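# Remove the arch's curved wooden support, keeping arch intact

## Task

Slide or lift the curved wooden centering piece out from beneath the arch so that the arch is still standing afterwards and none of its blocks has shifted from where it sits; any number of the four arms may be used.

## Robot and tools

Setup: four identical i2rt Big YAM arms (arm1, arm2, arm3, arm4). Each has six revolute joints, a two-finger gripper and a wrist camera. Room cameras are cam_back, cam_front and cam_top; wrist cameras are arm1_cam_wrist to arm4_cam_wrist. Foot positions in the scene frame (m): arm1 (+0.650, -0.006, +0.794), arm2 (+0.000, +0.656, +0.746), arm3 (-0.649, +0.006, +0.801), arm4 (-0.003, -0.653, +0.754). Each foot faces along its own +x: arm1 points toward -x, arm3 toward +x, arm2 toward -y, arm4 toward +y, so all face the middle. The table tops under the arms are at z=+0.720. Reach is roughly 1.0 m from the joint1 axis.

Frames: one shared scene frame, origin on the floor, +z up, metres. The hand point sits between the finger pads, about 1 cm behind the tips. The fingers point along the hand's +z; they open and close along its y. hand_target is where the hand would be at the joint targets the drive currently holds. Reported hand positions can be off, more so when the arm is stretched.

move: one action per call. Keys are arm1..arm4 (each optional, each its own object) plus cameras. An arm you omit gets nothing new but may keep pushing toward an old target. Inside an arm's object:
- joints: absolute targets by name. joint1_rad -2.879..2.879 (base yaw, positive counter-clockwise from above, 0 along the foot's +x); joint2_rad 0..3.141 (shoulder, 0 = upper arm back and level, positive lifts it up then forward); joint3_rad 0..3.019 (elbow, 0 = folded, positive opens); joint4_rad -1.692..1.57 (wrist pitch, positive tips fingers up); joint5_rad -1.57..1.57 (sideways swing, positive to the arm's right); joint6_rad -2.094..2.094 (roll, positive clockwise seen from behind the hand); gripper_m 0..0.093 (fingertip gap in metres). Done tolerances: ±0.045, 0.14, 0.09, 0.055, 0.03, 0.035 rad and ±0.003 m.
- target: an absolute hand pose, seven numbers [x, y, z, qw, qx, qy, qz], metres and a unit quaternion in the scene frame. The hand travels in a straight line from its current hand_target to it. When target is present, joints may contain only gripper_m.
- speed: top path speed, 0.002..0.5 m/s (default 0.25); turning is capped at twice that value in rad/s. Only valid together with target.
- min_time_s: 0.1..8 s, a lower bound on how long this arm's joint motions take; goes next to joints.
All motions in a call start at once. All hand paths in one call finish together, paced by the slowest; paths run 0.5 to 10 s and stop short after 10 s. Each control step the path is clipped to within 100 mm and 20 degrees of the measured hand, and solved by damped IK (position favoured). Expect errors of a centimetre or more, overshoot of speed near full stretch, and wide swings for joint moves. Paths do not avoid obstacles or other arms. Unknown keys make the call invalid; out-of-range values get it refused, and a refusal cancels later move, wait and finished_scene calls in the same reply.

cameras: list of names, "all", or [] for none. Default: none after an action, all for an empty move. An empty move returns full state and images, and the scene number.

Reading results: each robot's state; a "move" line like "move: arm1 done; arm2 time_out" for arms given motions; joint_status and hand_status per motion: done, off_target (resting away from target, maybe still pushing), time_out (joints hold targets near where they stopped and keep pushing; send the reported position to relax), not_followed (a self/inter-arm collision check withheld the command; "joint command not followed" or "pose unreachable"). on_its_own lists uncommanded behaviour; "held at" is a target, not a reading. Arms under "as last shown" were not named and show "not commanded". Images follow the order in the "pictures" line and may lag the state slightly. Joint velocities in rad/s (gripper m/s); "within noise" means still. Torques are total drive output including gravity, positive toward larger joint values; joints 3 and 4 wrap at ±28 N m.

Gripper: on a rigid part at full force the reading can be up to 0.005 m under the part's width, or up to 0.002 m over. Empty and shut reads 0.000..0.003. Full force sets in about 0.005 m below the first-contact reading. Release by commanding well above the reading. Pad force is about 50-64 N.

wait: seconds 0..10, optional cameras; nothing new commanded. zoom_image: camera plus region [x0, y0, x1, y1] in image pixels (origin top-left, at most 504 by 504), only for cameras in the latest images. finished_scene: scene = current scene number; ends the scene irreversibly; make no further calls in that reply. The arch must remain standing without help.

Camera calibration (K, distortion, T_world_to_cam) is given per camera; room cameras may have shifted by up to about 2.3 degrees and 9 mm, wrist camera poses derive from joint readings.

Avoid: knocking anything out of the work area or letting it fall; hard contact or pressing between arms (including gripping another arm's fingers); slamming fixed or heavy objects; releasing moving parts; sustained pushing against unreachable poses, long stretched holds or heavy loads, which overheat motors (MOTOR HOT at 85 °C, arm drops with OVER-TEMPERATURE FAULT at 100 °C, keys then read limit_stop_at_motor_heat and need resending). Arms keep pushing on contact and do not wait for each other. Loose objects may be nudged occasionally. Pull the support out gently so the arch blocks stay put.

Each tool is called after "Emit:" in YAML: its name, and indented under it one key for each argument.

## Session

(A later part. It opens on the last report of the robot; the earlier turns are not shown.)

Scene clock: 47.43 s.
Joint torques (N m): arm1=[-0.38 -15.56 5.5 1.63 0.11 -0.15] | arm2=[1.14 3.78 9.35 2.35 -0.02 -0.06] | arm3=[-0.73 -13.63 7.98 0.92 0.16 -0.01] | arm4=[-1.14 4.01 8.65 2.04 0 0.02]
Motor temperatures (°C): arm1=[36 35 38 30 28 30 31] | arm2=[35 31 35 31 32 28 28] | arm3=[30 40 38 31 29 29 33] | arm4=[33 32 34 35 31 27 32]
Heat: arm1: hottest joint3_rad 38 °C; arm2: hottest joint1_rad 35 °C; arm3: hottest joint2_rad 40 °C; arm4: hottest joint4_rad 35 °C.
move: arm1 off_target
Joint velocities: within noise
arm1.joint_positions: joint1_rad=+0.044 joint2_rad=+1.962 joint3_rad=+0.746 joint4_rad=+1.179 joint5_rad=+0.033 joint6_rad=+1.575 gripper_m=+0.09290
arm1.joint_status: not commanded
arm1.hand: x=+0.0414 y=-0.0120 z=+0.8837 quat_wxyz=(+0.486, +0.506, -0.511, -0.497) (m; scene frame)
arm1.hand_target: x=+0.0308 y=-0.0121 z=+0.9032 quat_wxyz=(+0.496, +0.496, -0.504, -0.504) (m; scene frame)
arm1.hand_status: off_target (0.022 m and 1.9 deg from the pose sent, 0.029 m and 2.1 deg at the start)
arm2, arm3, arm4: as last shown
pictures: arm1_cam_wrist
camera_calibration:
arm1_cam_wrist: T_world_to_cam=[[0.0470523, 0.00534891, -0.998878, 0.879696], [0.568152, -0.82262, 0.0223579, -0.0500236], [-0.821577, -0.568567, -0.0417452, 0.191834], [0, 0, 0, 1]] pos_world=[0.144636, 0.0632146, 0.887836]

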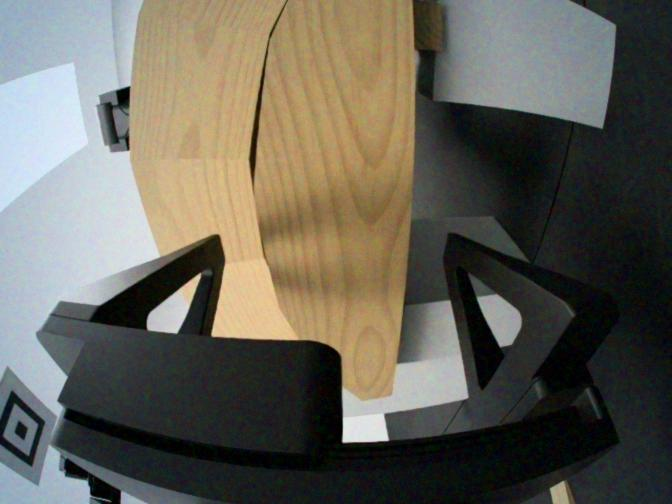

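Emit:
move:
  arm1: {"joints":{"gripper_m":0.066}}

Emit:
move:
  arm1: {"joints":{"gripper_m":0.05}}
  cameras: ["arm1_cam_wrist","cam_front","cam_back"]

Scene clock: 48.60 s.
Joint torques (N m): arm1=[-0.44 -15.5 5.52 1.68 0.12 -0.15] | arm2=[1.2 3.84 9.33 2.26 -0.01 -0.05] | arm3=[-0.62 -13.74 8.02 0.94 0.16 -0.02] | arm4=[-1.26 3.9 8.5 2 -0.03 0]
Motor temperatures (°C): arm1=[36 35 38 30 28 30 31] | arm2=[35 31 35 31 32 28 28] | arm3=[30 40 38 31 29 29 33] | arm4=[33 32 34 35 31 27 32]
Heat: arm1: hottest joint3_rad 38 °C; arm2: hottest joint1_rad 35 °C; arm3: hottest joint2_rad 40 °C; arm4: hottest joint4_rad 35 °C.
move: arm1 done
Joint velocities: within noise
arm1.joint_positions: joint1_rad=+0.044 joint2_rad=+1.962 joint3_rad=+0.746 joint4_rad=+1.179 joint5_rad=+0.033 joint6_rad=+1.575 gripper_m=+0.06619
arm1.joint_status: all done
arm1.hand: x=+0.0414 y=-0.0120 z=+0.8837 quat_wxyz=(+0.486, +0.506, -0.511, -0.497) (m; scene frame)
arm1.hand_target: x=+0.0308 y=-0.0121 z=+0.9032 quat_wxyz=(+0.496, +0.496, -0.504, -0.504) (m; scene frame)
arm1.hand_status: not commanded
arm2, arm3, arm4: as last shown
pictures: none

Scene clock: 49.20 s.
Joint torques (N m): arm1=[-0.32 -15.33 5.57 1.69 0.11 -0.15] | arm2=[1.38 3.78 9.31 2.32 -0.01 -0.06] | arm3=[-0.62 -13.63 7.99 0.95 0.16 -0.03] | arm4=[-0.73 4.01 8.61 2.09 0 0.03]
Motor temperatures (°C): arm1=[36 35 38 30 28 30 31] | arm2=[35 31 35 31 32 28 28] | arm3=[30 40 38 31 29 29 33] | arm4=[33 32 35 35 31 27 32]
Heat: arm1: hottest joint3_rad 38 °C; arm2: hottest joint1_rad 35 °C; arm3: hottest joint2_rad 40 °C; arm4: hottest joint3_rad 35 °C.
move: arm1 done
Joint velocities: within noise
arm1.joint_positions: joint1_rad=+0.044 joint2_rad=+1.958 joint3_rad=+0.746 joint4_rad=+1.179 joint5_rad=+0.034 joint6_rad=+1.575 gripper_m=+0.05014
arm1.joint_status: all done
arm1.hand: x=+0.0411 y=-0.0119 z=+0.8863 quat_wxyz=(+0.488, +0.505, -0.509, -0.498) (m; scene frame)
arm1.hand_target: x=+0.0307 y=-0.0121 z=+0.9032 quat_wxyz=(+0.496, +0.496, -0.504, -0.504) (m; scene frame)
arm1.hand_status: not commanded
arm2, arm3, arm4: as last shown
pictures: arm1_cam_wrist, cam_back, cam_front
camera_calibration:
arm1_cam_wrist: T_world_to_cam=[[0.0424501, 0.00529679, -0.999085, 0.882647], [0.567922, -0.822845, 0.019768, -0.0475503], [-0.821987, -0.568241, -0.037938, 0.188327], [0, 0, 0, 1]] pos_world=[0.144339, 0.0632136, 0.889924]

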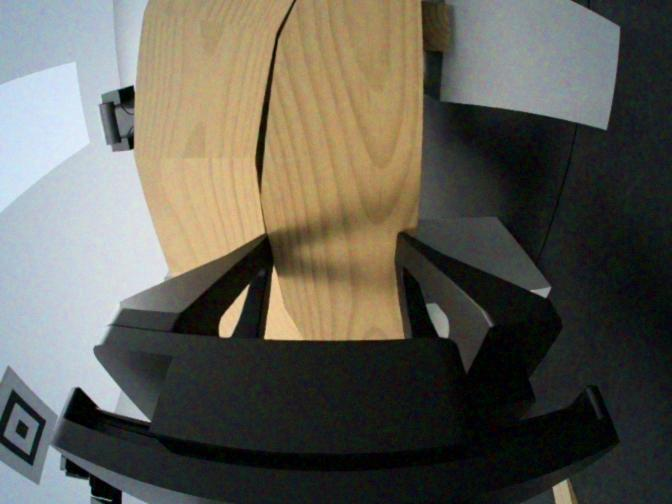

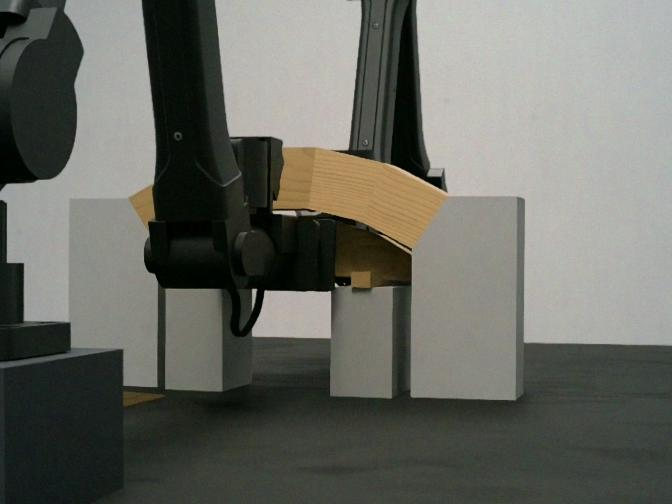

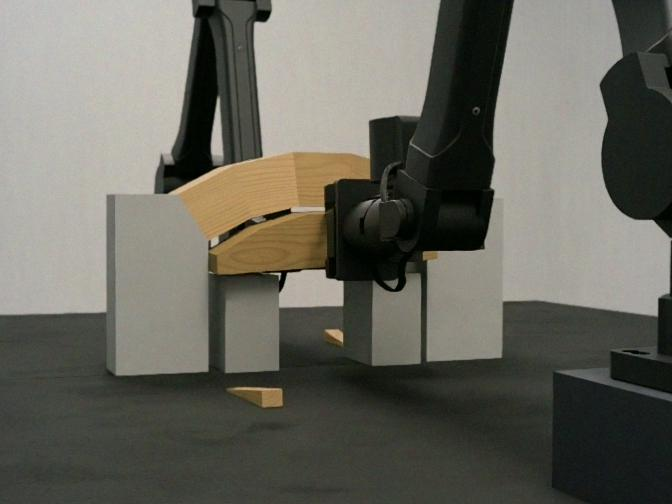

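Emit:
move:
  arm1: {"target":[0.031,-0.012,0.898,-0.4956,-0.4956,0.5044,0.5044],"speed":0.05,"joints":{"gripper_m":0.044}}

Emit:
move:
  arm1: {"joints":{"gripper_m":0.038}}
  cameras: ["arm1_cam_wrist"]

Scene clock: 50.37 s.
Joint torques (N m): arm1=[-0.5 -13.68 5.5 2.35 0.1 -0.15] | arm2=[1.2 3.84 9.32 2.3 -0.02 -0.05] | arm3=[-0.67 -13.63 7.98 0.94 0.16 -0.02] | arm4=[-1.2 3.78 8.61 2.06 0.03 0.02]
Motor temperatures (°C): arm1=[36 35 38 30 28 30 31] | arm2=[35 31 35 31 32 28 28] | arm3=[30 40 38 31 29 29 33] | arm4=[33 32 35 35 31 27 32]
Heat: arm1: hottest joint3_rad 38 °C; arm2: hottest joint1_rad 35 °C; arm3: hottest joint2_rad 40 °C; arm4: hottest joint3_rad 35 °C.
move: arm1 off_target
Joint velocities: within noise
arm1.joint_positions: joint1_rad=+0.044 joint2_rad=+1.954 joint3_rad=+0.746 joint4_rad=+1.179 joint5_rad=+0.034 joint6_rad=+1.575 gripper_m=+0.04415
arm1.joint_status: all done
arm1.hand: x=+0.0409 y=-0.0120 z=+0.8888 quat_wxyz=(+0.489, +0.504, -0.508, -0.499) (m; scene frame)
arm1.hand_target: x=+0.0314 y=-0.0121 z=+0.8982 quat_wxyz=(+0.496, +0.496, -0.504, -0.504) (m; scene frame)
arm1.hand_status: off_target (0.014 m and 1.4 deg from the pose sent, 0.015 m and 1.7 deg at the start)
arm2, arm3, arm4: as last shown
pictures: none

Scene clock: 50.80 s.
Joint torques (N m): arm1=[-0.5 -13.16 5.53 2.39 0.11 -0.15] | arm2=[1.2 3.6 9.37 2.32 -0.02 -0.06] | arm3=[-0.62 -13.57 7.99 0.94 0.16 -0.02] | arm4=[-1.08 3.84 8.61 2.15 0 0.01]
Motor temperatures (°C): arm1=[36 35 38 30 28 30 31] | arm2=[35 31 35 31 32 28 28] | arm3=[30 40 38 31 29 29 33] | arm4=[33 32 35 35 31 27 32]
Heat: arm1: hottest joint3_rad 38 °C; arm2: hottest joint1_rad 35 °C; arm3: hottest joint2_rad 40 °C; arm4: hottest joint3_rad 35 °C.
move: arm1 done
Joint velocities: within noise
arm1.joint_positions: joint1_rad=+0.044 joint2_rad=+1.949 joint3_rad=+0.746 joint4_rad=+1.179 joint5_rad=+0.034 joint6_rad=+1.575 gripper_m=+0.03832
arm1.joint_status: all done
arm1.hand: x=+0.0408 y=-0.0120 z=+0.8912 quat_wxyz=(+0.490, +0.503, -0.507, -0.500) (m; scene frame)
arm1.hand_target: x=+0.0314 y=-0.0121 z=+0.8982 quat_wxyz=(+0.496, +0.496, -0.504, -0.504) (m; scene frame)
arm1.hand_status: not commanded
arm2, arm4: as last shown
arm3.joint_positions: joint1_rad=-0.062 joint2_rad=+2.101 joint3_rad=+0.828 joint4_rad=+1.270 joint5_rad=-0.012 joint6_rad=+0.015 gripper_m=+0.07491
arm3.joint_status: not commanded
arm3.hand: x=-0.0167 y=-0.0068 z=+0.8529 quat_wxyz=(-0.703, -0.007, -0.711, +0.001) (m; scene frame)
arm3.hand_target: x=-0.0037 y=-0.0107 z=+0.8532 quat_wxyz=(-0.707, -0.006, -0.707, +0.006) (m; scene frame)
arm3.hand_status: not commanded
pictures: arm1_cam_wrist
camera_calibration:
arm1_cam_wrist: T_world_to_cam=[[0.0341053, 0.00522213, -0.999405, 0.888227], [0.568182, -0.822764, 0.0150904, -0.0433237], [-0.822196, -0.568359, -0.0310277, 0.182099], [0, 0, 0, 1]] pos_world=[0.144044, 0.063214, 0.894002]

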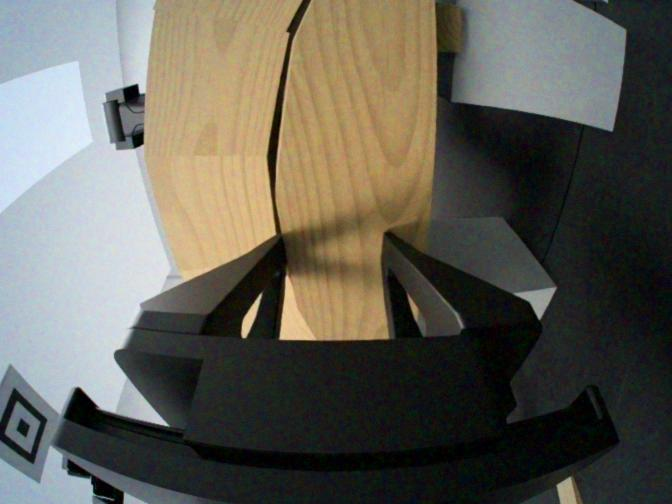

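Emit:
move:
  arm1: {"joints":{"gripper_m":0.093}}

Emit:
move:
  arm1: {"target":[0.013,-0.012,0.889,-0.4956,-0.4956,0.5044,0.5044],"speed":0.04}
  cameras: ["arm1_cam_wrist","cam_top"]

Scene clock: 51.97 s.
Joint torques (N m): arm1=[-0.38 -13.45 5.52 2.37 0.11 -0.15] | arm2=[1.08 3.6 9.4 2.25 -0.01 -0.06] | arm3=[-0.56 -13.63 7.99 0.92 0.15 0] | arm4=[-0.62 4.48 8.58 2 0.04 0.04]
Motor temperatures (°C): arm1=[36 35 38 30 28 30 31] | arm2=[35 31 35 31 32 28 28] | arm3=[30 40 39 31 29 29 33] | arm4=[33 32 35 35 31 27 32]
Heat: arm1: hottest joint3_rad 38 °C; arm2: hottest joint1_rad 35 °C; arm3: hottest joint2_rad 40 °C; arm4: hottest joint3_rad 35 °C.
move: arm1 done
Joint velocities: within noise
arm1.joint_positions: joint1_rad=+0.044 joint2_rad=+1.949 joint3_rad=+0.746 joint4_rad=+1.179 joint5_rad=+0.034 joint6_rad=+1.575 gripper_m=+0.09283
arm1.joint_status: all done
arm1.hand: x=+0.0408 y=-0.0120 z=+0.8915 quat_wxyz=(+0.490, +0.502, -0.507, -0.500) (m; scene frame)
arm1.hand_target: x=+0.0314 y=-0.0121 z=+0.8982 quat_wxyz=(+0.496, +0.496, -0.504, -0.504) (m; scene frame)
arm1.hand_status: not commanded
arm2, arm3, arm4: as last shown
arm3.joint_positions: joint1_rad=-0.062 joint2_rad=+2.101 joint3_rad=+0.828 joint4_rad=+1.270 joint5_rad=-0.012 joint6_rad=+0.014 gripper_m=+0.07491
pictures: none

Scene clock: 53.00 s.
Joint torques (N m): arm1=[-0.44 -12.28 6.27 2.03 0.09 -0.15] | arm2=[1.2 3.49 9.35 2.32 -0.01 -0.07] | arm3=[-0.67 -13.57 7.97 0.94 0.17 0] | arm4=[-1.08 4.25 8.62 2.13 0 0.03]
Motor temperatures (°C): arm1=[36 35 38 30 28 30 31] | arm2=[35 31 35 31 32 28 28] | arm3=[30 40 39 31 29 29 33] | arm4=[33 32 35 35 31 27 32]
Heat: arm1: hottest joint3_rad 38 °C; arm2: hottest joint1_rad 35 °C; arm3: hottest joint2_rad 40 °C; arm4: hottest joint3_rad 35 °C.
move: arm1 off_target
Joint velocities: within noise
arm1.joint_positions: joint1_rad=+0.044 joint2_rad=+1.975 joint3_rad=+0.793 joint4_rad=+1.179 joint5_rad=+0.034 joint6_rad=+1.575 gripper_m=+0.09292
arm1.joint_status: not commanded
arm1.hand: x=+0.0247 y=-0.0123 z=+0.8947 quat_wxyz=(+0.495, +0.497, -0.502, -0.505) (m; scene frame)
arm1.hand_target: x=+0.0136 y=-0.0121 z=+0.8891 quat_wxyz=(+0.496, +0.496, -0.504, -0.504) (m; scene frame)
arm1.hand_status: off_target (0.013 m and 0.3 deg from the pose sent, 0.028 m and 1.2 deg at the start)
arm2, arm4: as last shown
arm3.joint_positions: joint1_rad=-0.062 joint2_rad=+2.102 joint3_rad=+0.829 joint4_rad=+1.269 joint5_rad=-0.012 joint6_rad=+0.014 gripper_m=+0.07491
arm3.joint_status: not commanded
arm3.hand: x=-0.0166 y=-0.0068 z=+0.8527 quat_wxyz=(-0.703, -0.007, -0.711, +0.001) (m; scene frame)
arm3.hand_target: x=-0.0037 y=-0.0107 z=+0.8531 quat_wxyz=(-0.707, -0.006, -0.707, +0.006) (m; scene frame)
arm3.hand_status: not commanded
pictures: arm1_cam_wrist, cam_top
camera_calibration:
arm1_cam_wrist: T_world_to_cam=[[0.0119793, 0.00481996, -0.999917, 0.893231], [0.568539, -0.822651, 0.0028458, -0.0235956], [-0.822569, -0.568526, -0.0125951, 0.152378], [0, 0, 0, 1]] pos_world=[0.128056, 0.0629147, 0.895143]

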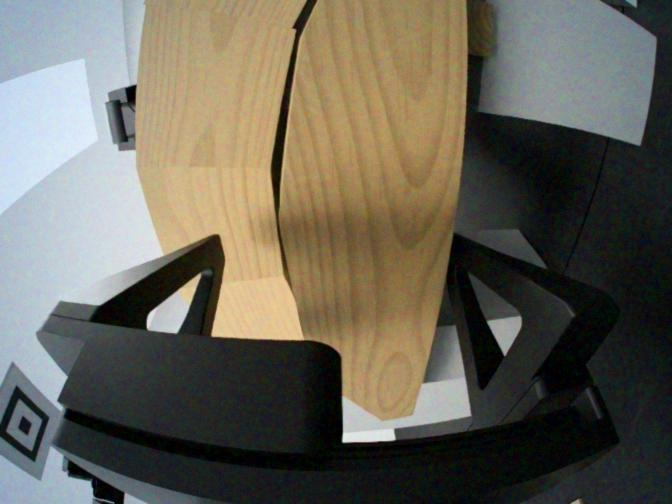

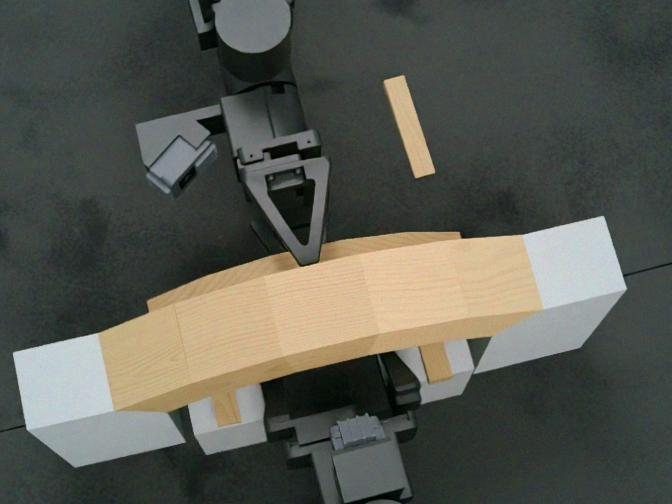

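Emit:
move:
  arm1: {"target": [0.0176, -0.0121, 0.876, -0.4956, -0.4956, 0.5044, 0.5044], "speed": 0.05}
  cameras: ["arm1_cam_wrist", "cam_front", "cam_back"]

Scene clock: 55.40 s.
Joint torques (N m): arm1=[-0.32 -12.45 5.38 3.66 0.11 -0.16] | arm2=[1.38 3.9 9.39 2.25 -0.01 -0.06] | arm3=[-0.5 -13.68 7.98 0.96 0.16 0] | arm4=[-1.14 3.6 8.7 2.25 -0.01 0]
Motor temperatures (°C): arm1=[36 35 38 30 28 30 31] | arm2=[35 31 35 31 32 28 28] | arm3=[30 40 39 31 29 29 33] | arm4=[33 32 35 35 31 27 32]
Heat: arm1: hottest joint3_rad 38 °C; arm2: hottest joint1_rad 35 °C; arm3: hottest joint2_rad 40 °C; arm4: hottest joint3_rad 35 °C.
move: arm1 done
Joint velocities: within noise
arm1.joint_positions: joint1_rad=+0.044 joint2_rad=+2.008 joint3_rad=+0.793 joint4_rad=+1.186 joint5_rad=+0.034 joint6_rad=+1.575 gripper_m=+0.09292
arm1.joint_status: not commanded
arm1.hand: x=+0.0260 y=-0.0121 z=+0.8763 quat_wxyz=(+0.489, +0.504, -0.509, -0.499) (m; scene frame)
arm1.hand_target: x=+0.0180 y=-0.0122 z=+0.8760 quat_wxyz=(+0.495, +0.496, -0.504, -0.504) (m; scene frame)
arm1.hand_status: done (0.008 m and 1.5 deg from the pose sent, 0.020 m and 0.3 deg at the start)
arm2.joint_positions: joint1_rad=+0.031 joint2_rad=+0.603 joint3_rad=+1.457 joint4_rad=-1.387 joint5_rad=-0.263 joint6_rad=+0.761 gripper_m=+0.09396
arm2.joint_status: not commanded
arm2.hand: x=+0.0421 y=+0.4486 z=+1.3126 quat_wxyz=(-0.497, -0.768, -0.393, +0.094) (m; scene frame)
arm2.hand_target: x=+0.0421 y=+0.4516 z=+1.3209 quat_wxyz=(-0.505, -0.763, -0.391, +0.098) (m; scene frame)
arm2.hand_status: not commanded
arm3: as last shown
arm4.joint_positions: joint1_rad=-0.454 joint2_rad=+0.631 joint3_rad=+1.450 joint4_rad=-1.565 joint5_rad=-0.075 joint6_rad=-0.150 gripper_m=+0.09396
arm4.joint_status: not commanded
arm4.hand: x=+0.0668 y=-0.4724 z=+1.2759 quat_wxyz=(-0.346, +0.552, -0.728, -0.214) (m; scene frame)
arm4.hand_target: x=+0.0658 y=-0.4742 z=+1.2836 quat_wxyz=(-0.354, +0.550, -0.724, -0.218) (m; scene frame)
arm4.hand_status: not commanded
pictures: arm1_cam_wrist, cam_back, cam_front
camera_calibration:
arm1_cam_wrist: T_world_to_cam=[[0.0387086, 0.00525564, -0.999237, 0.873508], [0.568105, -0.822766, 0.0176799, -0.0370441], [-0.822045, -0.568356, -0.0348338, 0.17275], [0, 0, 0, 1]] pos_world=[0.129241, 0.063114, 0.879514]

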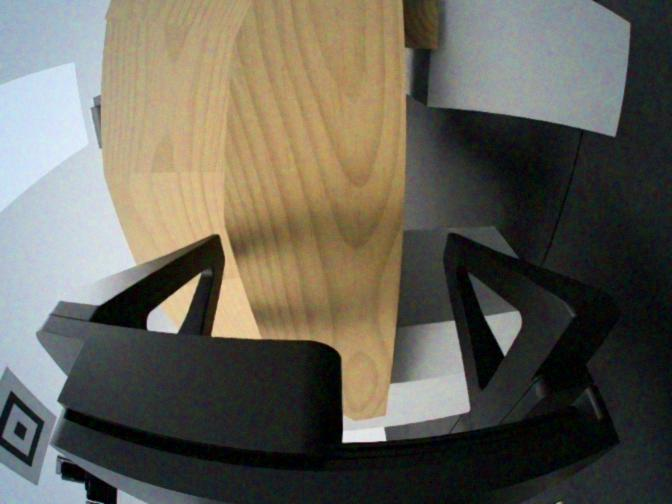

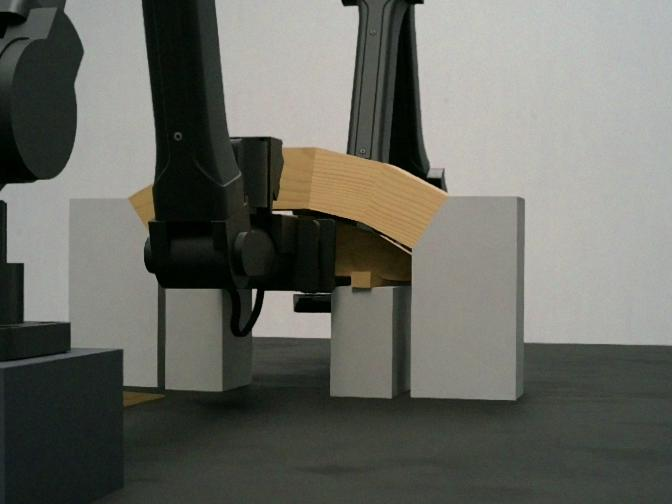

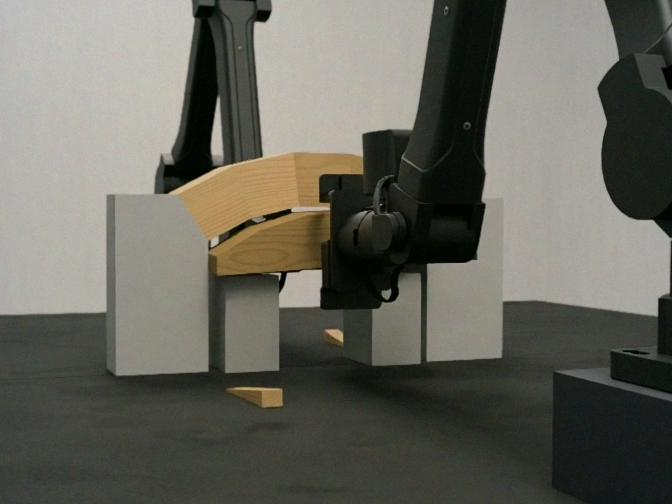

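Emit:
move:
  arm1: {"target": [0.0166, -0.0121, 0.893, -0.4956, -0.4956, 0.5044, 0.5044], "speed": 0.05}
  cameras: ["arm1_cam_wrist", "cam_top"]

Scene clock: 56.63 s.
Joint torques (N m): arm1=[-0.5 -16.26 5.18 1.72 0.1 -0.16] | arm2=[1.32 3.6 9.25 2.26 -0.03 -0.07] | arm3=[-0.73 -13.74 7.97 0.94 0.16 0] | arm4=[-1.03 4.01 8.62 2.11 -0.02 0.03]
Motor temperatures (°C): arm1=[36 35 38 30 28 30 31] | arm2=[35 31 35 31 32 28 28] | arm3=[30 40 39 31 29 29 33] | arm4=[33 32 35 35 31 27 32]
Heat: arm1: hottest joint3_rad 38 °C; arm2: hottest joint1_rad 35 °C; arm3: hottest joint2_rad 40 °C; arm4: hottest joint3_rad 35 °C.
move: arm1 off_target
Joint velocities: within noise
arm1.joint_positions: joint1_rad=+0.044 joint2_rad=+2.008 joint3_rad=+0.793 joint4_rad=+1.183 joint5_rad=+0.034 joint6_rad=+1.575 gripper_m=+0.09292
arm1.joint_status: not commanded
arm1.hand: x=+0.0260 y=-0.0121 z=+0.8756 quat_wxyz=(+0.488, +0.504, -0.509, -0.498) (m; scene frame)
arm1.hand_target: x=+0.0171 y=-0.0122 z=+0.8933 quat_wxyz=(+0.496, +0.496, -0.504, -0.504) (m; scene frame)
arm1.hand_status: off_target (0.020 m and 1.6 deg from the pose sent, 0.019 m and 1.5 deg at the start)
arm2, arm3, arm4: as last shown
pictures: arm1_cam_wrist, cam_top
camera_calibration:
arm1_cam_wrist: T_world_to_cam=[[0.0413679, 0.00527927, -0.99913, 0.872673], [0.568024, -0.822788, 0.0191709, -0.0383922], [-0.821971, -0.568323, -0.0370358, 0.174741], [0, 0, 0, 1]] pos_world=[0.129339, 0.0631138, 0.879121]

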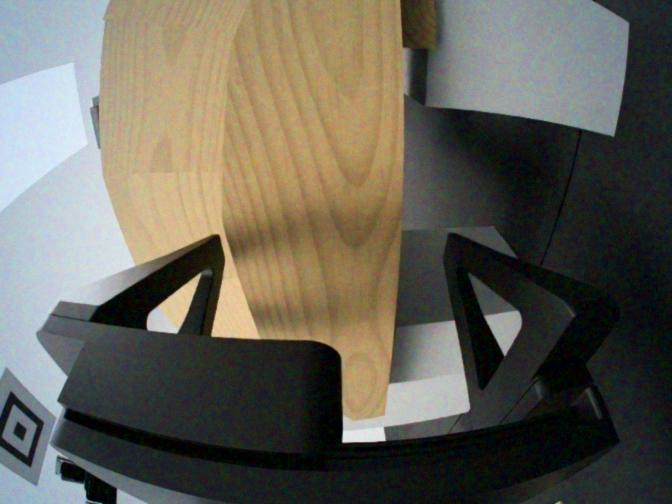

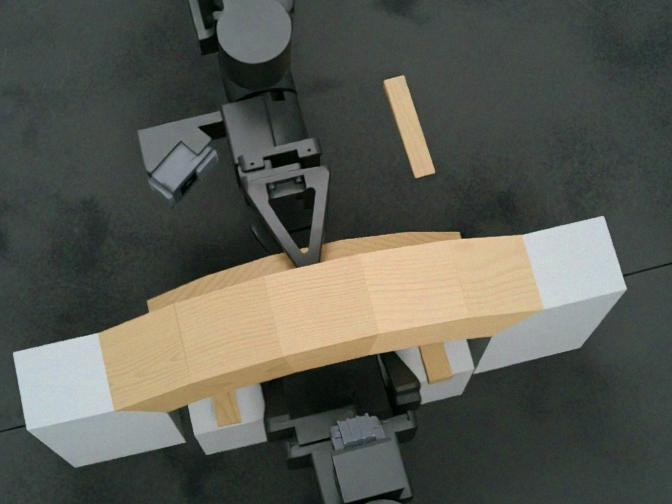

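Emit:
move:
  arm1: {"target": [0.0186, -0.0121, 0.900, -0.4956, -0.4956, 0.5044, 0.5044], "speed": 0.05}
  cameras: ["arm1_cam_wrist"]

Scene clock: 57.90 s.
Joint torques (N m): arm1=[-0.5 -16.03 4.78 1.72 0.1 -0.16] | arm2=[1.08 3.9 9.36 2.33 -0.02 -0.06] | arm3=[-0.67 -13.74 7.94 0.95 0.17 -0.01] | arm4=[-1.03 4.13 8.49 2.11 -0.01 0.02]
Motor temperatures (°C): arm1=[36 35 38 30 28 30 31] | arm2=[35 31 35 31 32 28 28] | arm3=[30 40 39 31 28 29 33] | arm4=[33 32 35 35 31 27 32]
Heat: arm1: hottest joint3_rad 38 °C; arm2: hottest joint1_rad 35 °C; arm3: hottest joint2_rad 40 °C; arm4: hottest joint3_rad 35 °C.
move: arm1 off_target
Joint velocities: within noise
arm1.joint_positions: joint1_rad=+0.044 joint2_rad=+1.986 joint3_rad=+0.793 joint4_rad=+1.168 joint5_rad=+0.034 joint6_rad=+1.575 gripper_m=+0.09292
arm1.joint_status: not commanded
arm1.hand: x=+0.0251 y=-0.0122 z=+0.8847 quat_wxyz=(+0.489, +0.503, -0.508, -0.500) (m; scene frame)
arm1.hand_target: x=+0.0189 y=-0.0122 z=+0.9000 quat_wxyz=(+0.496, +0.496, -0.504, -0.504) (m; scene frame)
arm1.hand_status: off_target (0.017 m and 1.3 deg from the pose sent, 0.026 m and 1.6 deg at the start)
arm2, arm3, arm4: as last shown
pictures: arm1_cam_wrist
camera_calibration:
arm1_cam_wrist: T_world_to_cam=[[0.0352428, 0.00516098, -0.999365, 0.88219], [0.568152, -0.822772, 0.015787, -0.0351417], [-0.822168, -0.568348, -0.031929, 0.169756], [0, 0, 0, 1]] pos_world=[0.128443, 0.063014, 0.887605]

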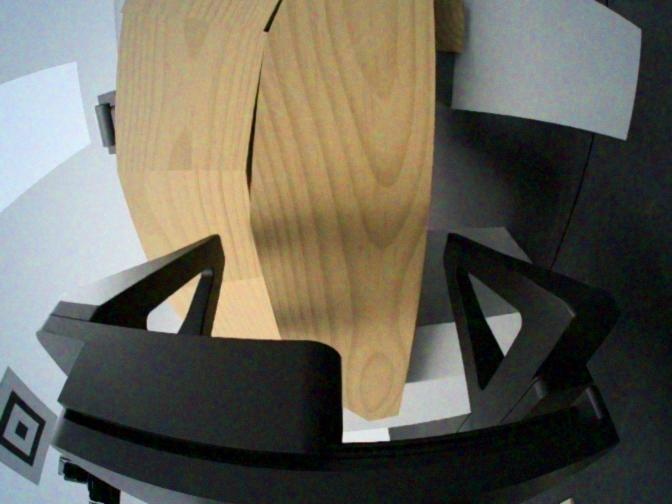

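Emit:
move:
  arm1: {"joints": {"gripper_m": 0.052}}
  cameras: ["arm1_cam_wrist", "cam_front"]

Scene clock: 58.63 s.
Joint torques (N m): arm1=[-0.44 -16.15 4.82 1.99 0.09 -0.15] | arm2=[1.2 3.9 9.35 2.22 -0.03 -0.05] | arm3=[-0.73 -13.8 7.95 1.01 0.17 0] | arm4=[-1.55 3.78 8.73 2.21 -0.02 0]
Motor temperatures (°C): arm1=[36 35 38 30 28 30 31] | arm2=[35 31 35 31 32 28 28] | arm3=[30 40 39 31 28 29 33] | arm4=[33 32 35 35 31 27 32]
Heat: arm1: hottest joint3_rad 38 °C; arm2: hottest joint1_rad 35 °C; arm3: hottest joint2_rad 40 °C; arm4: hottest joint3_rad 35 °C.
move: arm1 off_target
Joint velocities: within noise
arm1.joint_positions: joint1_rad=+0.044 joint2_rad=+1.986 joint3_rad=+0.793 joint4_rad=+1.161 joint5_rad=+0.034 joint6_rad=+1.575 gripper_m=+0.05778
arm1.joint_status: gripper_m off_target (ended at +0.05781, target +0.05200)
arm1.hand: x=+0.0252 y=-0.0122 z=+0.8830 quat_wxyz=(+0.488, +0.505, -0.509, -0.498) (m; scene frame)
arm1.hand_target: x=+0.0189 y=-0.0122 z=+0.9000 quat_wxyz=(+0.496, +0.496, -0.504, -0.504) (m; scene frame)
arm1.hand_status: not commanded
arm2, arm3, arm4: as last shown
arm3.joint_positions: joint1_rad=-0.062 joint2_rad=+2.102 joint3_rad=+0.829 joint4_rad=+1.268 joint5_rad=-0.012 joint6_rad=+0.014 gripper_m=+0.07491
arm3.hand: x=-0.0166 y=-0.0068 z=+0.8522 quat_wxyz=(-0.703, -0.007, -0.712, +0.001) (m; scene frame)
pictures: arm1_cam_wrist, cam_front
camera_calibration:
arm1_cam_wrist: T_world_to_cam=[[0.0420901, 0.00528987, -0.9991, 0.880085], [0.567934, -0.822842, 0.0195693, -0.0384452], [-0.821997, -0.568246, -0.0376378, 0.174754], [0, 0, 0, 1]] pos_world=[0.128439, 0.0630136, 0.886623]

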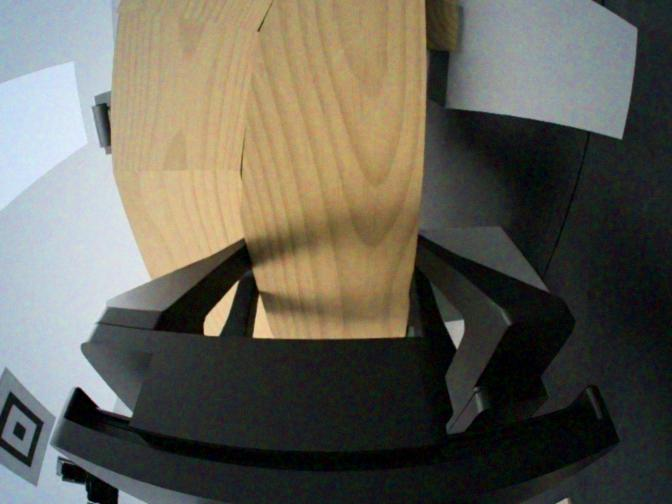

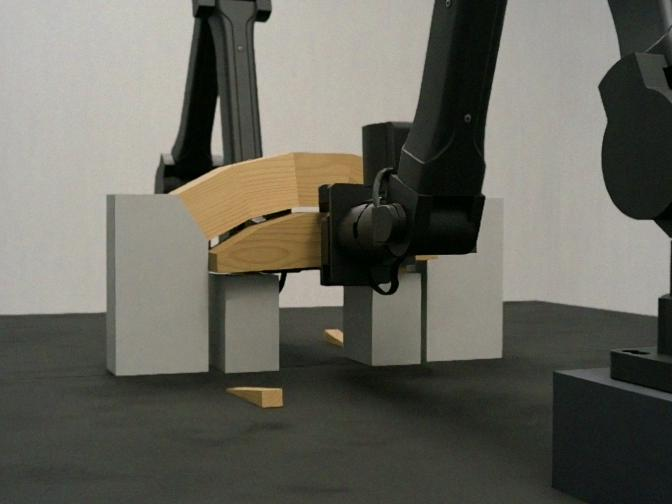

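Emit:
move:
  arm1: {"target": [0.021, -0.0122, 0.892, -0.4956, -0.4956, 0.5044, 0.5044], "speed": 0.05, "joints": {"gripper_m": 0.047}}

Emit:
move:
  arm1: {"target": [0.050, -0.0125, 0.891, -0.4956, -0.4956, 0.5044, 0.5044], "speed": 0.04}
  cameras: ["arm1_cam_wrist", "cam_front", "cam_back", "cam_top"]

Scene clock: 59.80 s.
Joint torques (N m): arm1=[-0.32 -14.68 4.46 3.12 0.11 -0.15] | arm2=[1.14 3.6 9.39 2.33 -0.01 -0.06] | arm3=[-0.85 -13.68 7.95 0.99 0.17 0] | arm4=[-1.32 4.42 8.62 2.09 -0.02 0.05]
Motor temperatures (°C): arm1=[36 36 38 30 28 30 31] | arm2=[35 31 35 31 32 28 28] | arm3=[30 40 39 31 28 29 33] | arm4=[33 32 35 35 31 27 32]
Heat: arm1: hottest joint3_rad 38 °C; arm2: hottest joint1_rad 35 °C; arm3: hottest joint2_rad 40 °C; arm4: hottest joint3_rad 35 °C.
move: arm1 off_target
Joint velocities: within noise
arm1.joint_positions: joint1_rad=+0.044 joint2_rad=+1.986 joint3_rad=+0.793 joint4_rad=+1.161 joint5_rad=+0.034 joint6_rad=+1.575 gripper_m=+0.05778
arm1.joint_status: gripper_m off_target (ended at +0.05778, target +0.04700)
arm1.hand: x=+0.0252 y=-0.0122 z=+0.8830 quat_wxyz=(+0.488, +0.505, -0.509, -0.498) (m; scene frame)
arm1.hand_target: x=+0.0211 y=-0.0123 z=+0.8919 quat_wxyz=(+0.496, +0.496, -0.504, -0.504) (m; scene frame)
arm1.hand_status: done (0.010 m and 1.7 deg from the pose sent, 0.010 m and 1.6 deg at the start)
arm2, arm3, arm4: as last shown
pictures: none

Scene clock: 61.07 s.
Joint torques (N m): arm1=[-0.21 -15.44 2.3 3.4 0.18 -0.02] | arm2=[1.32 3.78 9.35 2.26 -0.01 -0.05] | arm3=[-0.73 -13.74 7.24 1.01 0.16 0.01] | arm4=[-1.14 4.07 8.57 2.15 0.01 0]
Motor temperatures (°C): arm1=[36 36 38 30 28 30 31] | arm2=[35 31 35 31 32 28 28] | arm3=[30 40 39 31 28 29 33] | arm4=[33 32 35 35 31 27 32]
Heat: arm1: hottest joint3_rad 38 °C; arm2: hottest joint1_rad 35 °C; arm3: hottest joint2_rad 40 °C; arm4: hottest joint3_rad 35 °C.
move: arm1 off_target
Joint velocities: within noise
arm1.joint_positions: joint1_rad=+0.044 joint2_rad=+1.975 joint3_rad=+0.736 joint4_rad=+1.210 joint5_rad=+0.034 joint6_rad=+1.563 gripper_m=+0.05778
arm1.joint_status: not commanded
arm1.hand: x=+0.0453 y=-0.0118 z=+0.8801 quat_wxyz=(+0.485, +0.507, -0.506, -0.502) (m; scene frame)
arm1.hand_target: x=+0.0499 y=-0.0126 z=+0.8908 quat_wxyz=(+0.496, +0.496, -0.504, -0.504) (m; scene frame)
arm1.hand_status: off_target (0.012 m and 1.8 deg from the pose sent, 0.026 m and 1.6 deg at the start)
arm2, arm3, arm4: as last shown
arm3.joint_positions: joint1_rad=-0.062 joint2_rad=+2.103 joint3_rad=+0.838 joint4_rad=+1.268 joint5_rad=-0.012 joint6_rad=+0.014 gripper_m=+0.07491
arm3.hand: x=-0.0134 y=-0.0069 z=+0.8551 quat_wxyz=(-0.706, -0.007, -0.709, +0.001) (m; scene frame)
pictures: arm1_cam_wrist, cam_back, cam_front, cam_top
camera_calibration:
arm1_cam_wrist: T_world_to_cam=[[0.0392436, 0.0174483, -0.999077, 0.876566], [0.568351, -0.822748, 0.0079559, -0.0393473], [-0.82185, -0.568138, -0.0422044, 0.195507], [0, 0, 0, 1]] pos_world=[0.148641, 0.0634072, 0.884322]

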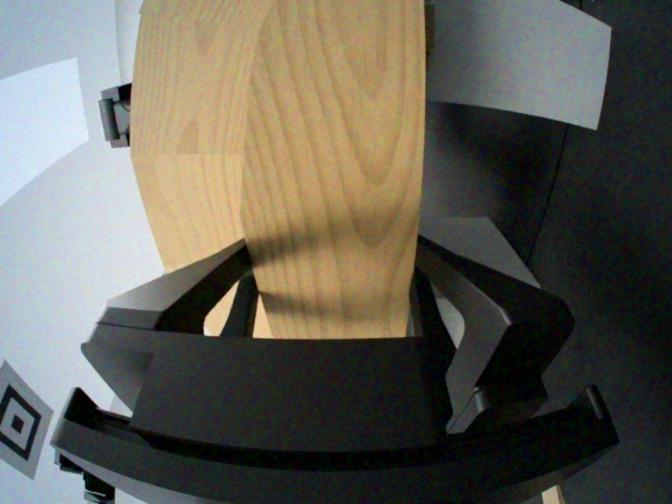

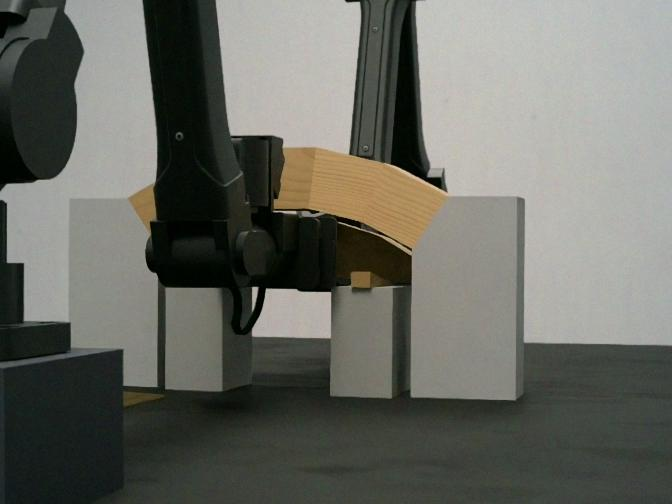

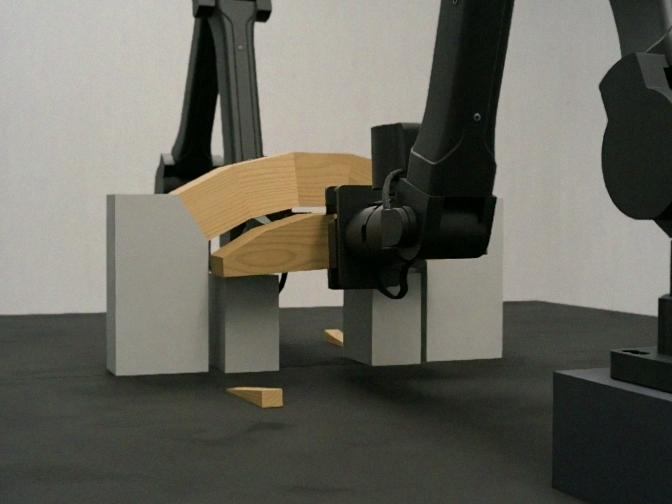

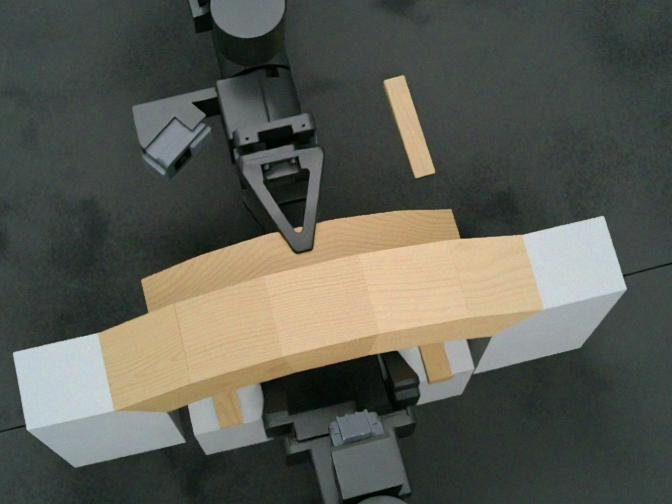

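Emit:
move:
  arm1: {"target": [0.105, -0.0125, 0.897, -0.4956, -0.4956, 0.5044, 0.5044], "speed": 0.06}
  cameras: ["arm1_cam_wrist", "cam_front", "cam_top"]

Scene clock: 62.93 s.
Joint torques (N m): arm1=[-0.09 -15.85 2.54 4.98 0.12 -0.07] | arm2=[1.03 3.72 9.35 2.28 -0.01 -0.05] | arm3=[-0.79 -13.92 7.27 1.02 0.16 -0.01] | arm4=[-1.08 4.07 8.68 2.25 -0.03 0.03]
Motor temperatures (°C): arm1=[36 36 38 30 28 30 32] | arm2=[35 31 36 31 32 28 28] | arm3=[30 40 39 31 28 29 33] | arm4=[33 32 35 35 31 27 32]
Heat: arm1: hottest joint3_rad 38 °C; arm2: hottest joint3_rad 36 °C; arm3: hottest joint2_rad 40 °C; arm4: hottest joint3_rad 35 °C.
move: arm1 off_target
Joint velocities: within noise
arm1.joint_positions: joint1_rad=+0.044 joint2_rad=+1.932 joint3_rad=+0.561 joint4_rad=+1.258 joint5_rad=+0.037 joint6_rad=+1.568 gripper_m=+0.05778
arm1.joint_status: not commanded
arm1.hand: x=+0.1092 y=-0.0097 z=+0.8549 quat_wxyz=(+0.464, +0.525, -0.527, -0.481) (m; scene frame)
arm1.hand_target: x=+0.1056 y=-0.0125 z=+0.8956 quat_wxyz=(+0.496, +0.496, -0.504, -0.504) (m; scene frame)
arm1.hand_status: off_target (0.042 m and 6.3 deg from the pose sent, 0.062 m and 1.8 deg at the start)
arm2, arm3, arm4: as last shown
arm3.hand: x=-0.0134 y=-0.0069 z=+0.8550 quat_wxyz=(-0.705, -0.007, -0.709, +0.001) (m; scene frame)
pictures: arm1_cam_wrist, cam_front, cam_top
camera_calibration:
arm1_cam_wrist: T_world_to_cam=[[0.121972, 0.0135568, -0.992441, 0.834218], [0.561573, -0.82541, 0.0577425, -0.1156], [-0.818388, -0.564371, -0.10829, 0.304275], [0, 0, 0, 1]] pos_world=[0.212182, 0.064997, 0.867537]

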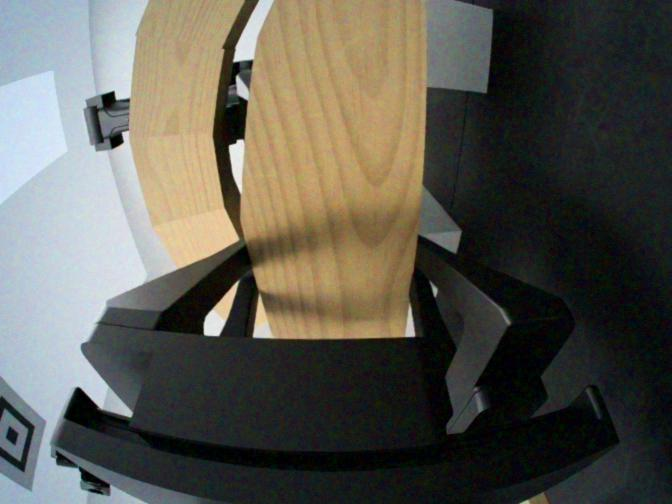

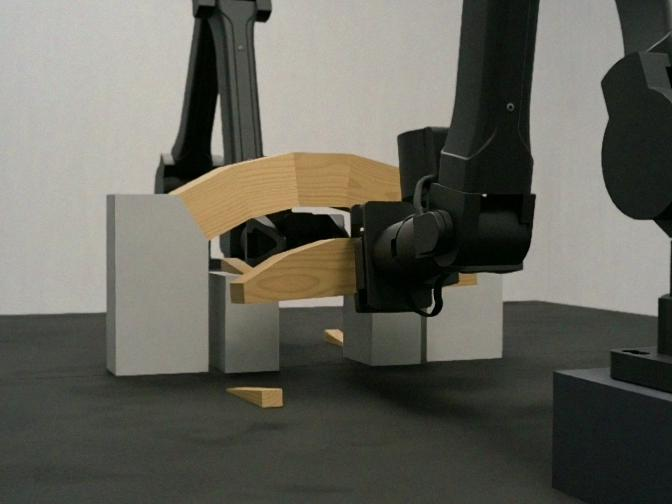

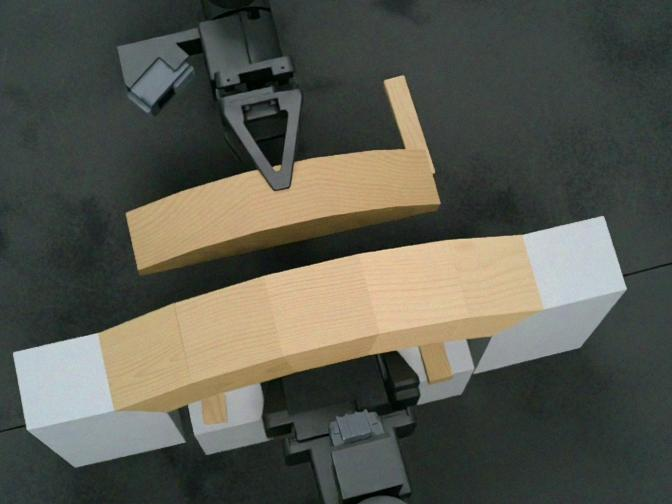

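Emit:
move:
  arm1: {"target": [0.155, 0.032, 0.850, -0.4956, -0.4956, 0.5044, 0.5044], "speed": 0.1}
  arm3: {"target": [-0.06, -0.01, 0.855, 0.7071, 0.0062, 0.7071, -0.0062], "speed": 0.1}
  cameras: ["arm1_cam_wrist", "cam_front", "cam_top"]

Scene clock: 65.50 s.
Joint torques (N m): arm1=[-1.38 -10.87 1.1 5.11 -0.1 -0.1] | arm2=[1.26 3.55 9.33 2.3 -0.01 -0.07] | arm3=[-0.91 -16.21 3 2.25 0.09 0] | arm4=[-0.62 3.78 8.62 2.13 0 0.01]
Motor temperatures (°C): arm1=[36 36 38 30 28 30 32] | arm2=[35 31 36 31 32 28 28] | arm3=[30 40 39 31 28 29 33] | arm4=[33 32 35 35 31 27 32]
Heat: arm1: hottest joint3_rad 38 °C; arm2: hottest joint3_rad 36 °C; arm3: hottest joint2_rad 40 °C; arm4: hottest joint3_rad 35 °C.
move: arm1 off_target; arm3 off_target
Joint velocities: within noise
arm1.joint_positions: joint1_rad=-0.072 joint2_rad=+2.044 joint3_rad=+0.456 joint4_rad=+1.523 joint5_rad=-0.088 joint6_rad=+1.568 gripper_m=+0.05778
arm1.joint_status: not commanded
arm1.hand: x=+0.1563 y=+0.0268 z=+0.8349 quat_wxyz=(+0.481, +0.514, -0.516, -0.488) (m; scene frame)
arm1.hand_target: x=+0.1552 y=+0.0320 z=+0.8499 quat_wxyz=(+0.495, +0.496, -0.505, -0.504) (m; scene frame)
arm1.hand_status: off_target (0.016 m and 3.6 deg from the pose sent, 0.062 m and 6.3 deg at the start)
arm2, arm4: as last shown
arm3.joint_positions: joint1_rad=-0.062 joint2_rad=+2.097 joint3_rad=+0.710 joint4_rad=+1.352 joint5_rad=-0.012 joint6_rad=+0.014 gripper_m=+0.07491
arm3.joint_status: not commanded
arm3.hand: x=-0.0606 y=-0.0059 z=+0.8361 quat_wxyz=(-0.692, -0.007, -0.722, +0.001) (m; scene frame)
arm3.hand_target: x=-0.0600 y=-0.0099 z=+0.8546 quat_wxyz=(-0.707, -0.006, -0.707, +0.006) (m; scene frame)
arm3.hand_status: off_target (0.019 m and 2.5 deg from the pose sent, 0.047 m and 0.6 deg at the start)
pictures: arm1_cam_wrist, cam_front, cam_top
camera_calibration:
arm1_cam_wrist: T_world_to_cam=[[0.075005, 0.00527586, -0.997169, 0.819565], [0.571956, -0.819371, 0.0386862, -0.0965657], [-0.816848, -0.573239, -0.0644745, 0.324606], [0, 0, 0, 1]] pos_world=[0.258914, 0.10263, 0.841909]

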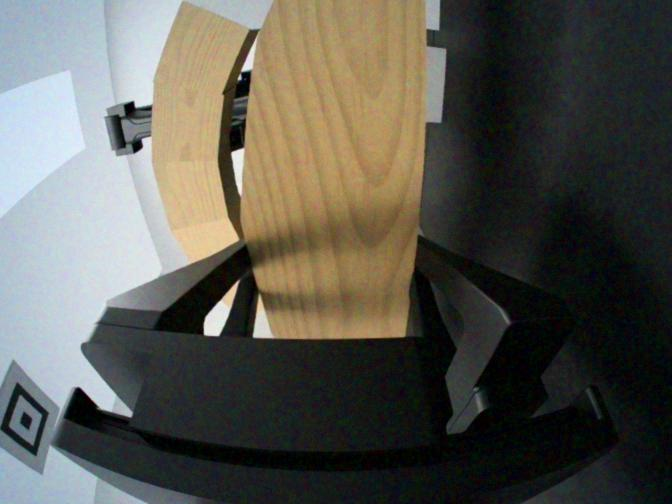

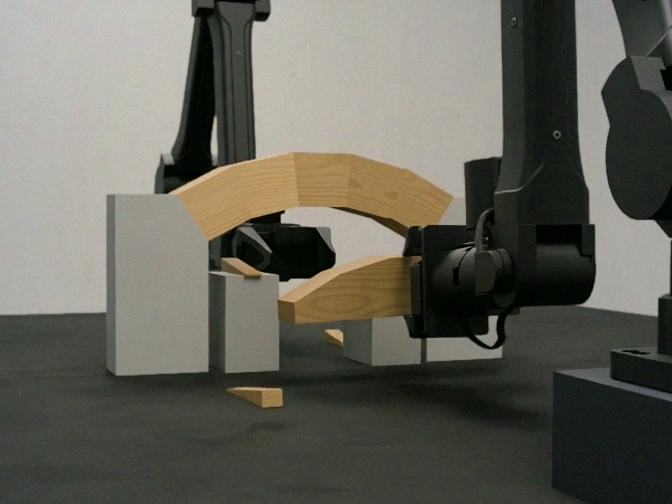

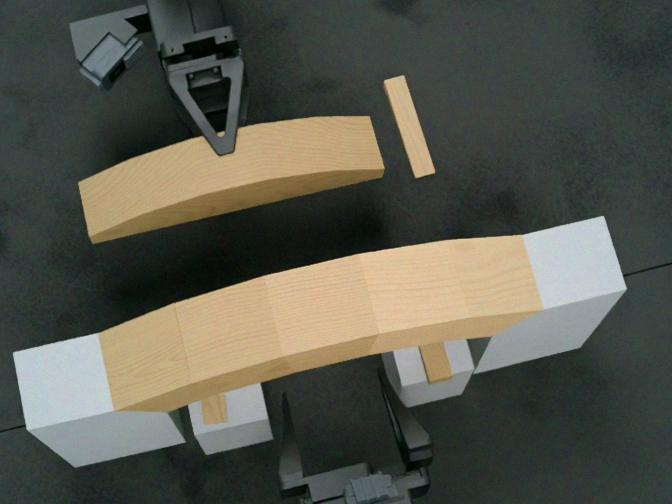

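Emit:
move:
  arm1: {"target": [0.160, 0.032, 0.800, -0.4956, -0.4956, 0.5044, 0.5044], "speed": 0.1}
  cameras: ["cam_front", "cam_back"]

Scene clock: 66.80 s.
Joint torques (N m): arm1=[-1.44 -11.4 1.43 4.9 -0.13 -0.19] | arm2=[1.2 3.84 9.36 2.26 -0.01 -0.08] | arm3=[-0.79 -16.32 3.02 2.25 0.1 0] | arm4=[-1.26 4.19 8.62 2.13 0.01 0.06]
Motor temperatures (°C): arm1=[36 36 38 30 28 30 32] | arm2=[35 31 36 31 32 28 28] | arm3=[30 40 39 31 28 29 33] | arm4=[33 32 35 35 31 27 32]
Heat: arm1: hottest joint3_rad 38 °C; arm2: hottest joint3_rad 36 °C; arm3: hottest joint2_rad 40 °C; arm4: hottest joint3_rad 35 °C.
move: arm1 off_target
Joint velocities: within noise
arm1.joint_positions: joint1_rad=-0.072 joint2_rad=+2.162 joint3_rad=+0.456 joint4_rad=+1.531 joint5_rad=-0.092 joint6_rad=+1.568 gripper_m=+0.05778
arm1.joint_status: not commanded
arm1.hand: x=+0.1697 y=+0.0253 z=+0.7821 quat_wxyz=(+0.456, +0.538, -0.543, -0.456) (m; scene frame)
arm1.hand_target: x=+0.1603 y=+0.0321 z=+0.8003 quat_wxyz=(+0.472, +0.519, -0.527, -0.480) (m; scene frame)
arm1.hand_status: off_target (0.021 m and 9.7 deg from the pose sent, 0.035 m and 3.6 deg at the start; a joint's target at an end of its range on 32 of 33 steps)
arm2.joint_positions: joint1_rad=+0.031 joint2_rad=+0.603 joint3_rad=+1.457 joint4_rad=-1.387 joint5_rad=-0.263 joint6_rad=+0.761 gripper_m=+0.09396
arm2.joint_status: not commanded
arm2.hand: x=+0.0421 y=+0.4486 z=+1.3126 quat_wxyz=(-0.497, -0.768, -0.393, +0.094) (m; scene frame)
arm2.hand_target: x=+0.0421 y=+0.4516 z=+1.3209 quat_wxyz=(-0.505, -0.763, -0.391, +0.098) (m; scene frame)
arm2.hand_status: not commanded
arm3: as last shown
arm4.joint_positions: joint1_rad=-0.454 joint2_rad=+0.631 joint3_rad=+1.450 joint4_rad=-1.565 joint5_rad=-0.075 joint6_rad=-0.150 gripper_m=+0.09396
arm4.joint_status: not commanded
arm4.hand: x=+0.0668 y=-0.4724 z=+1.2759 quat_wxyz=(-0.346, +0.552, -0.728, -0.214) (m; scene frame)
arm4.hand_target: x=+0.0658 y=-0.4742 z=+1.2836 quat_wxyz=(-0.354, +0.550, -0.724, -0.218) (m; scene frame)
arm4.hand_status: not commanded
pictures: cam_back, cam_front

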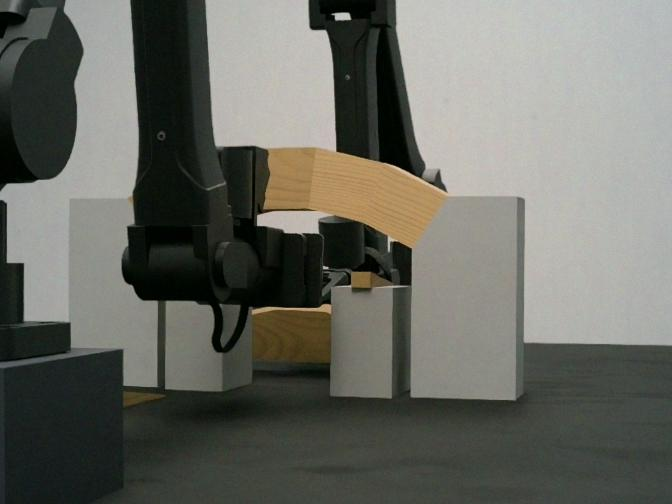

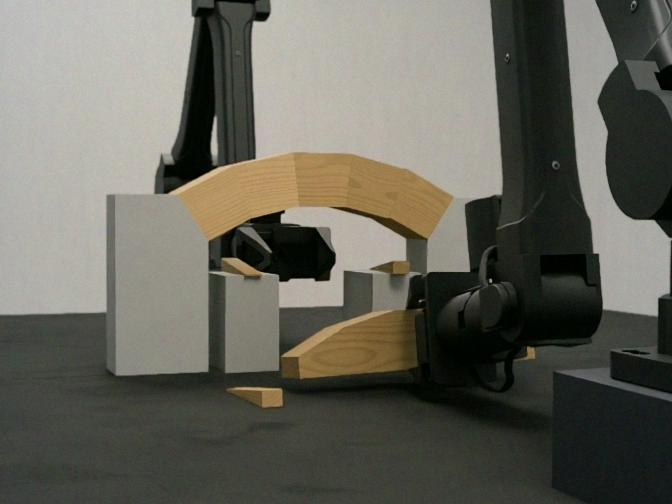

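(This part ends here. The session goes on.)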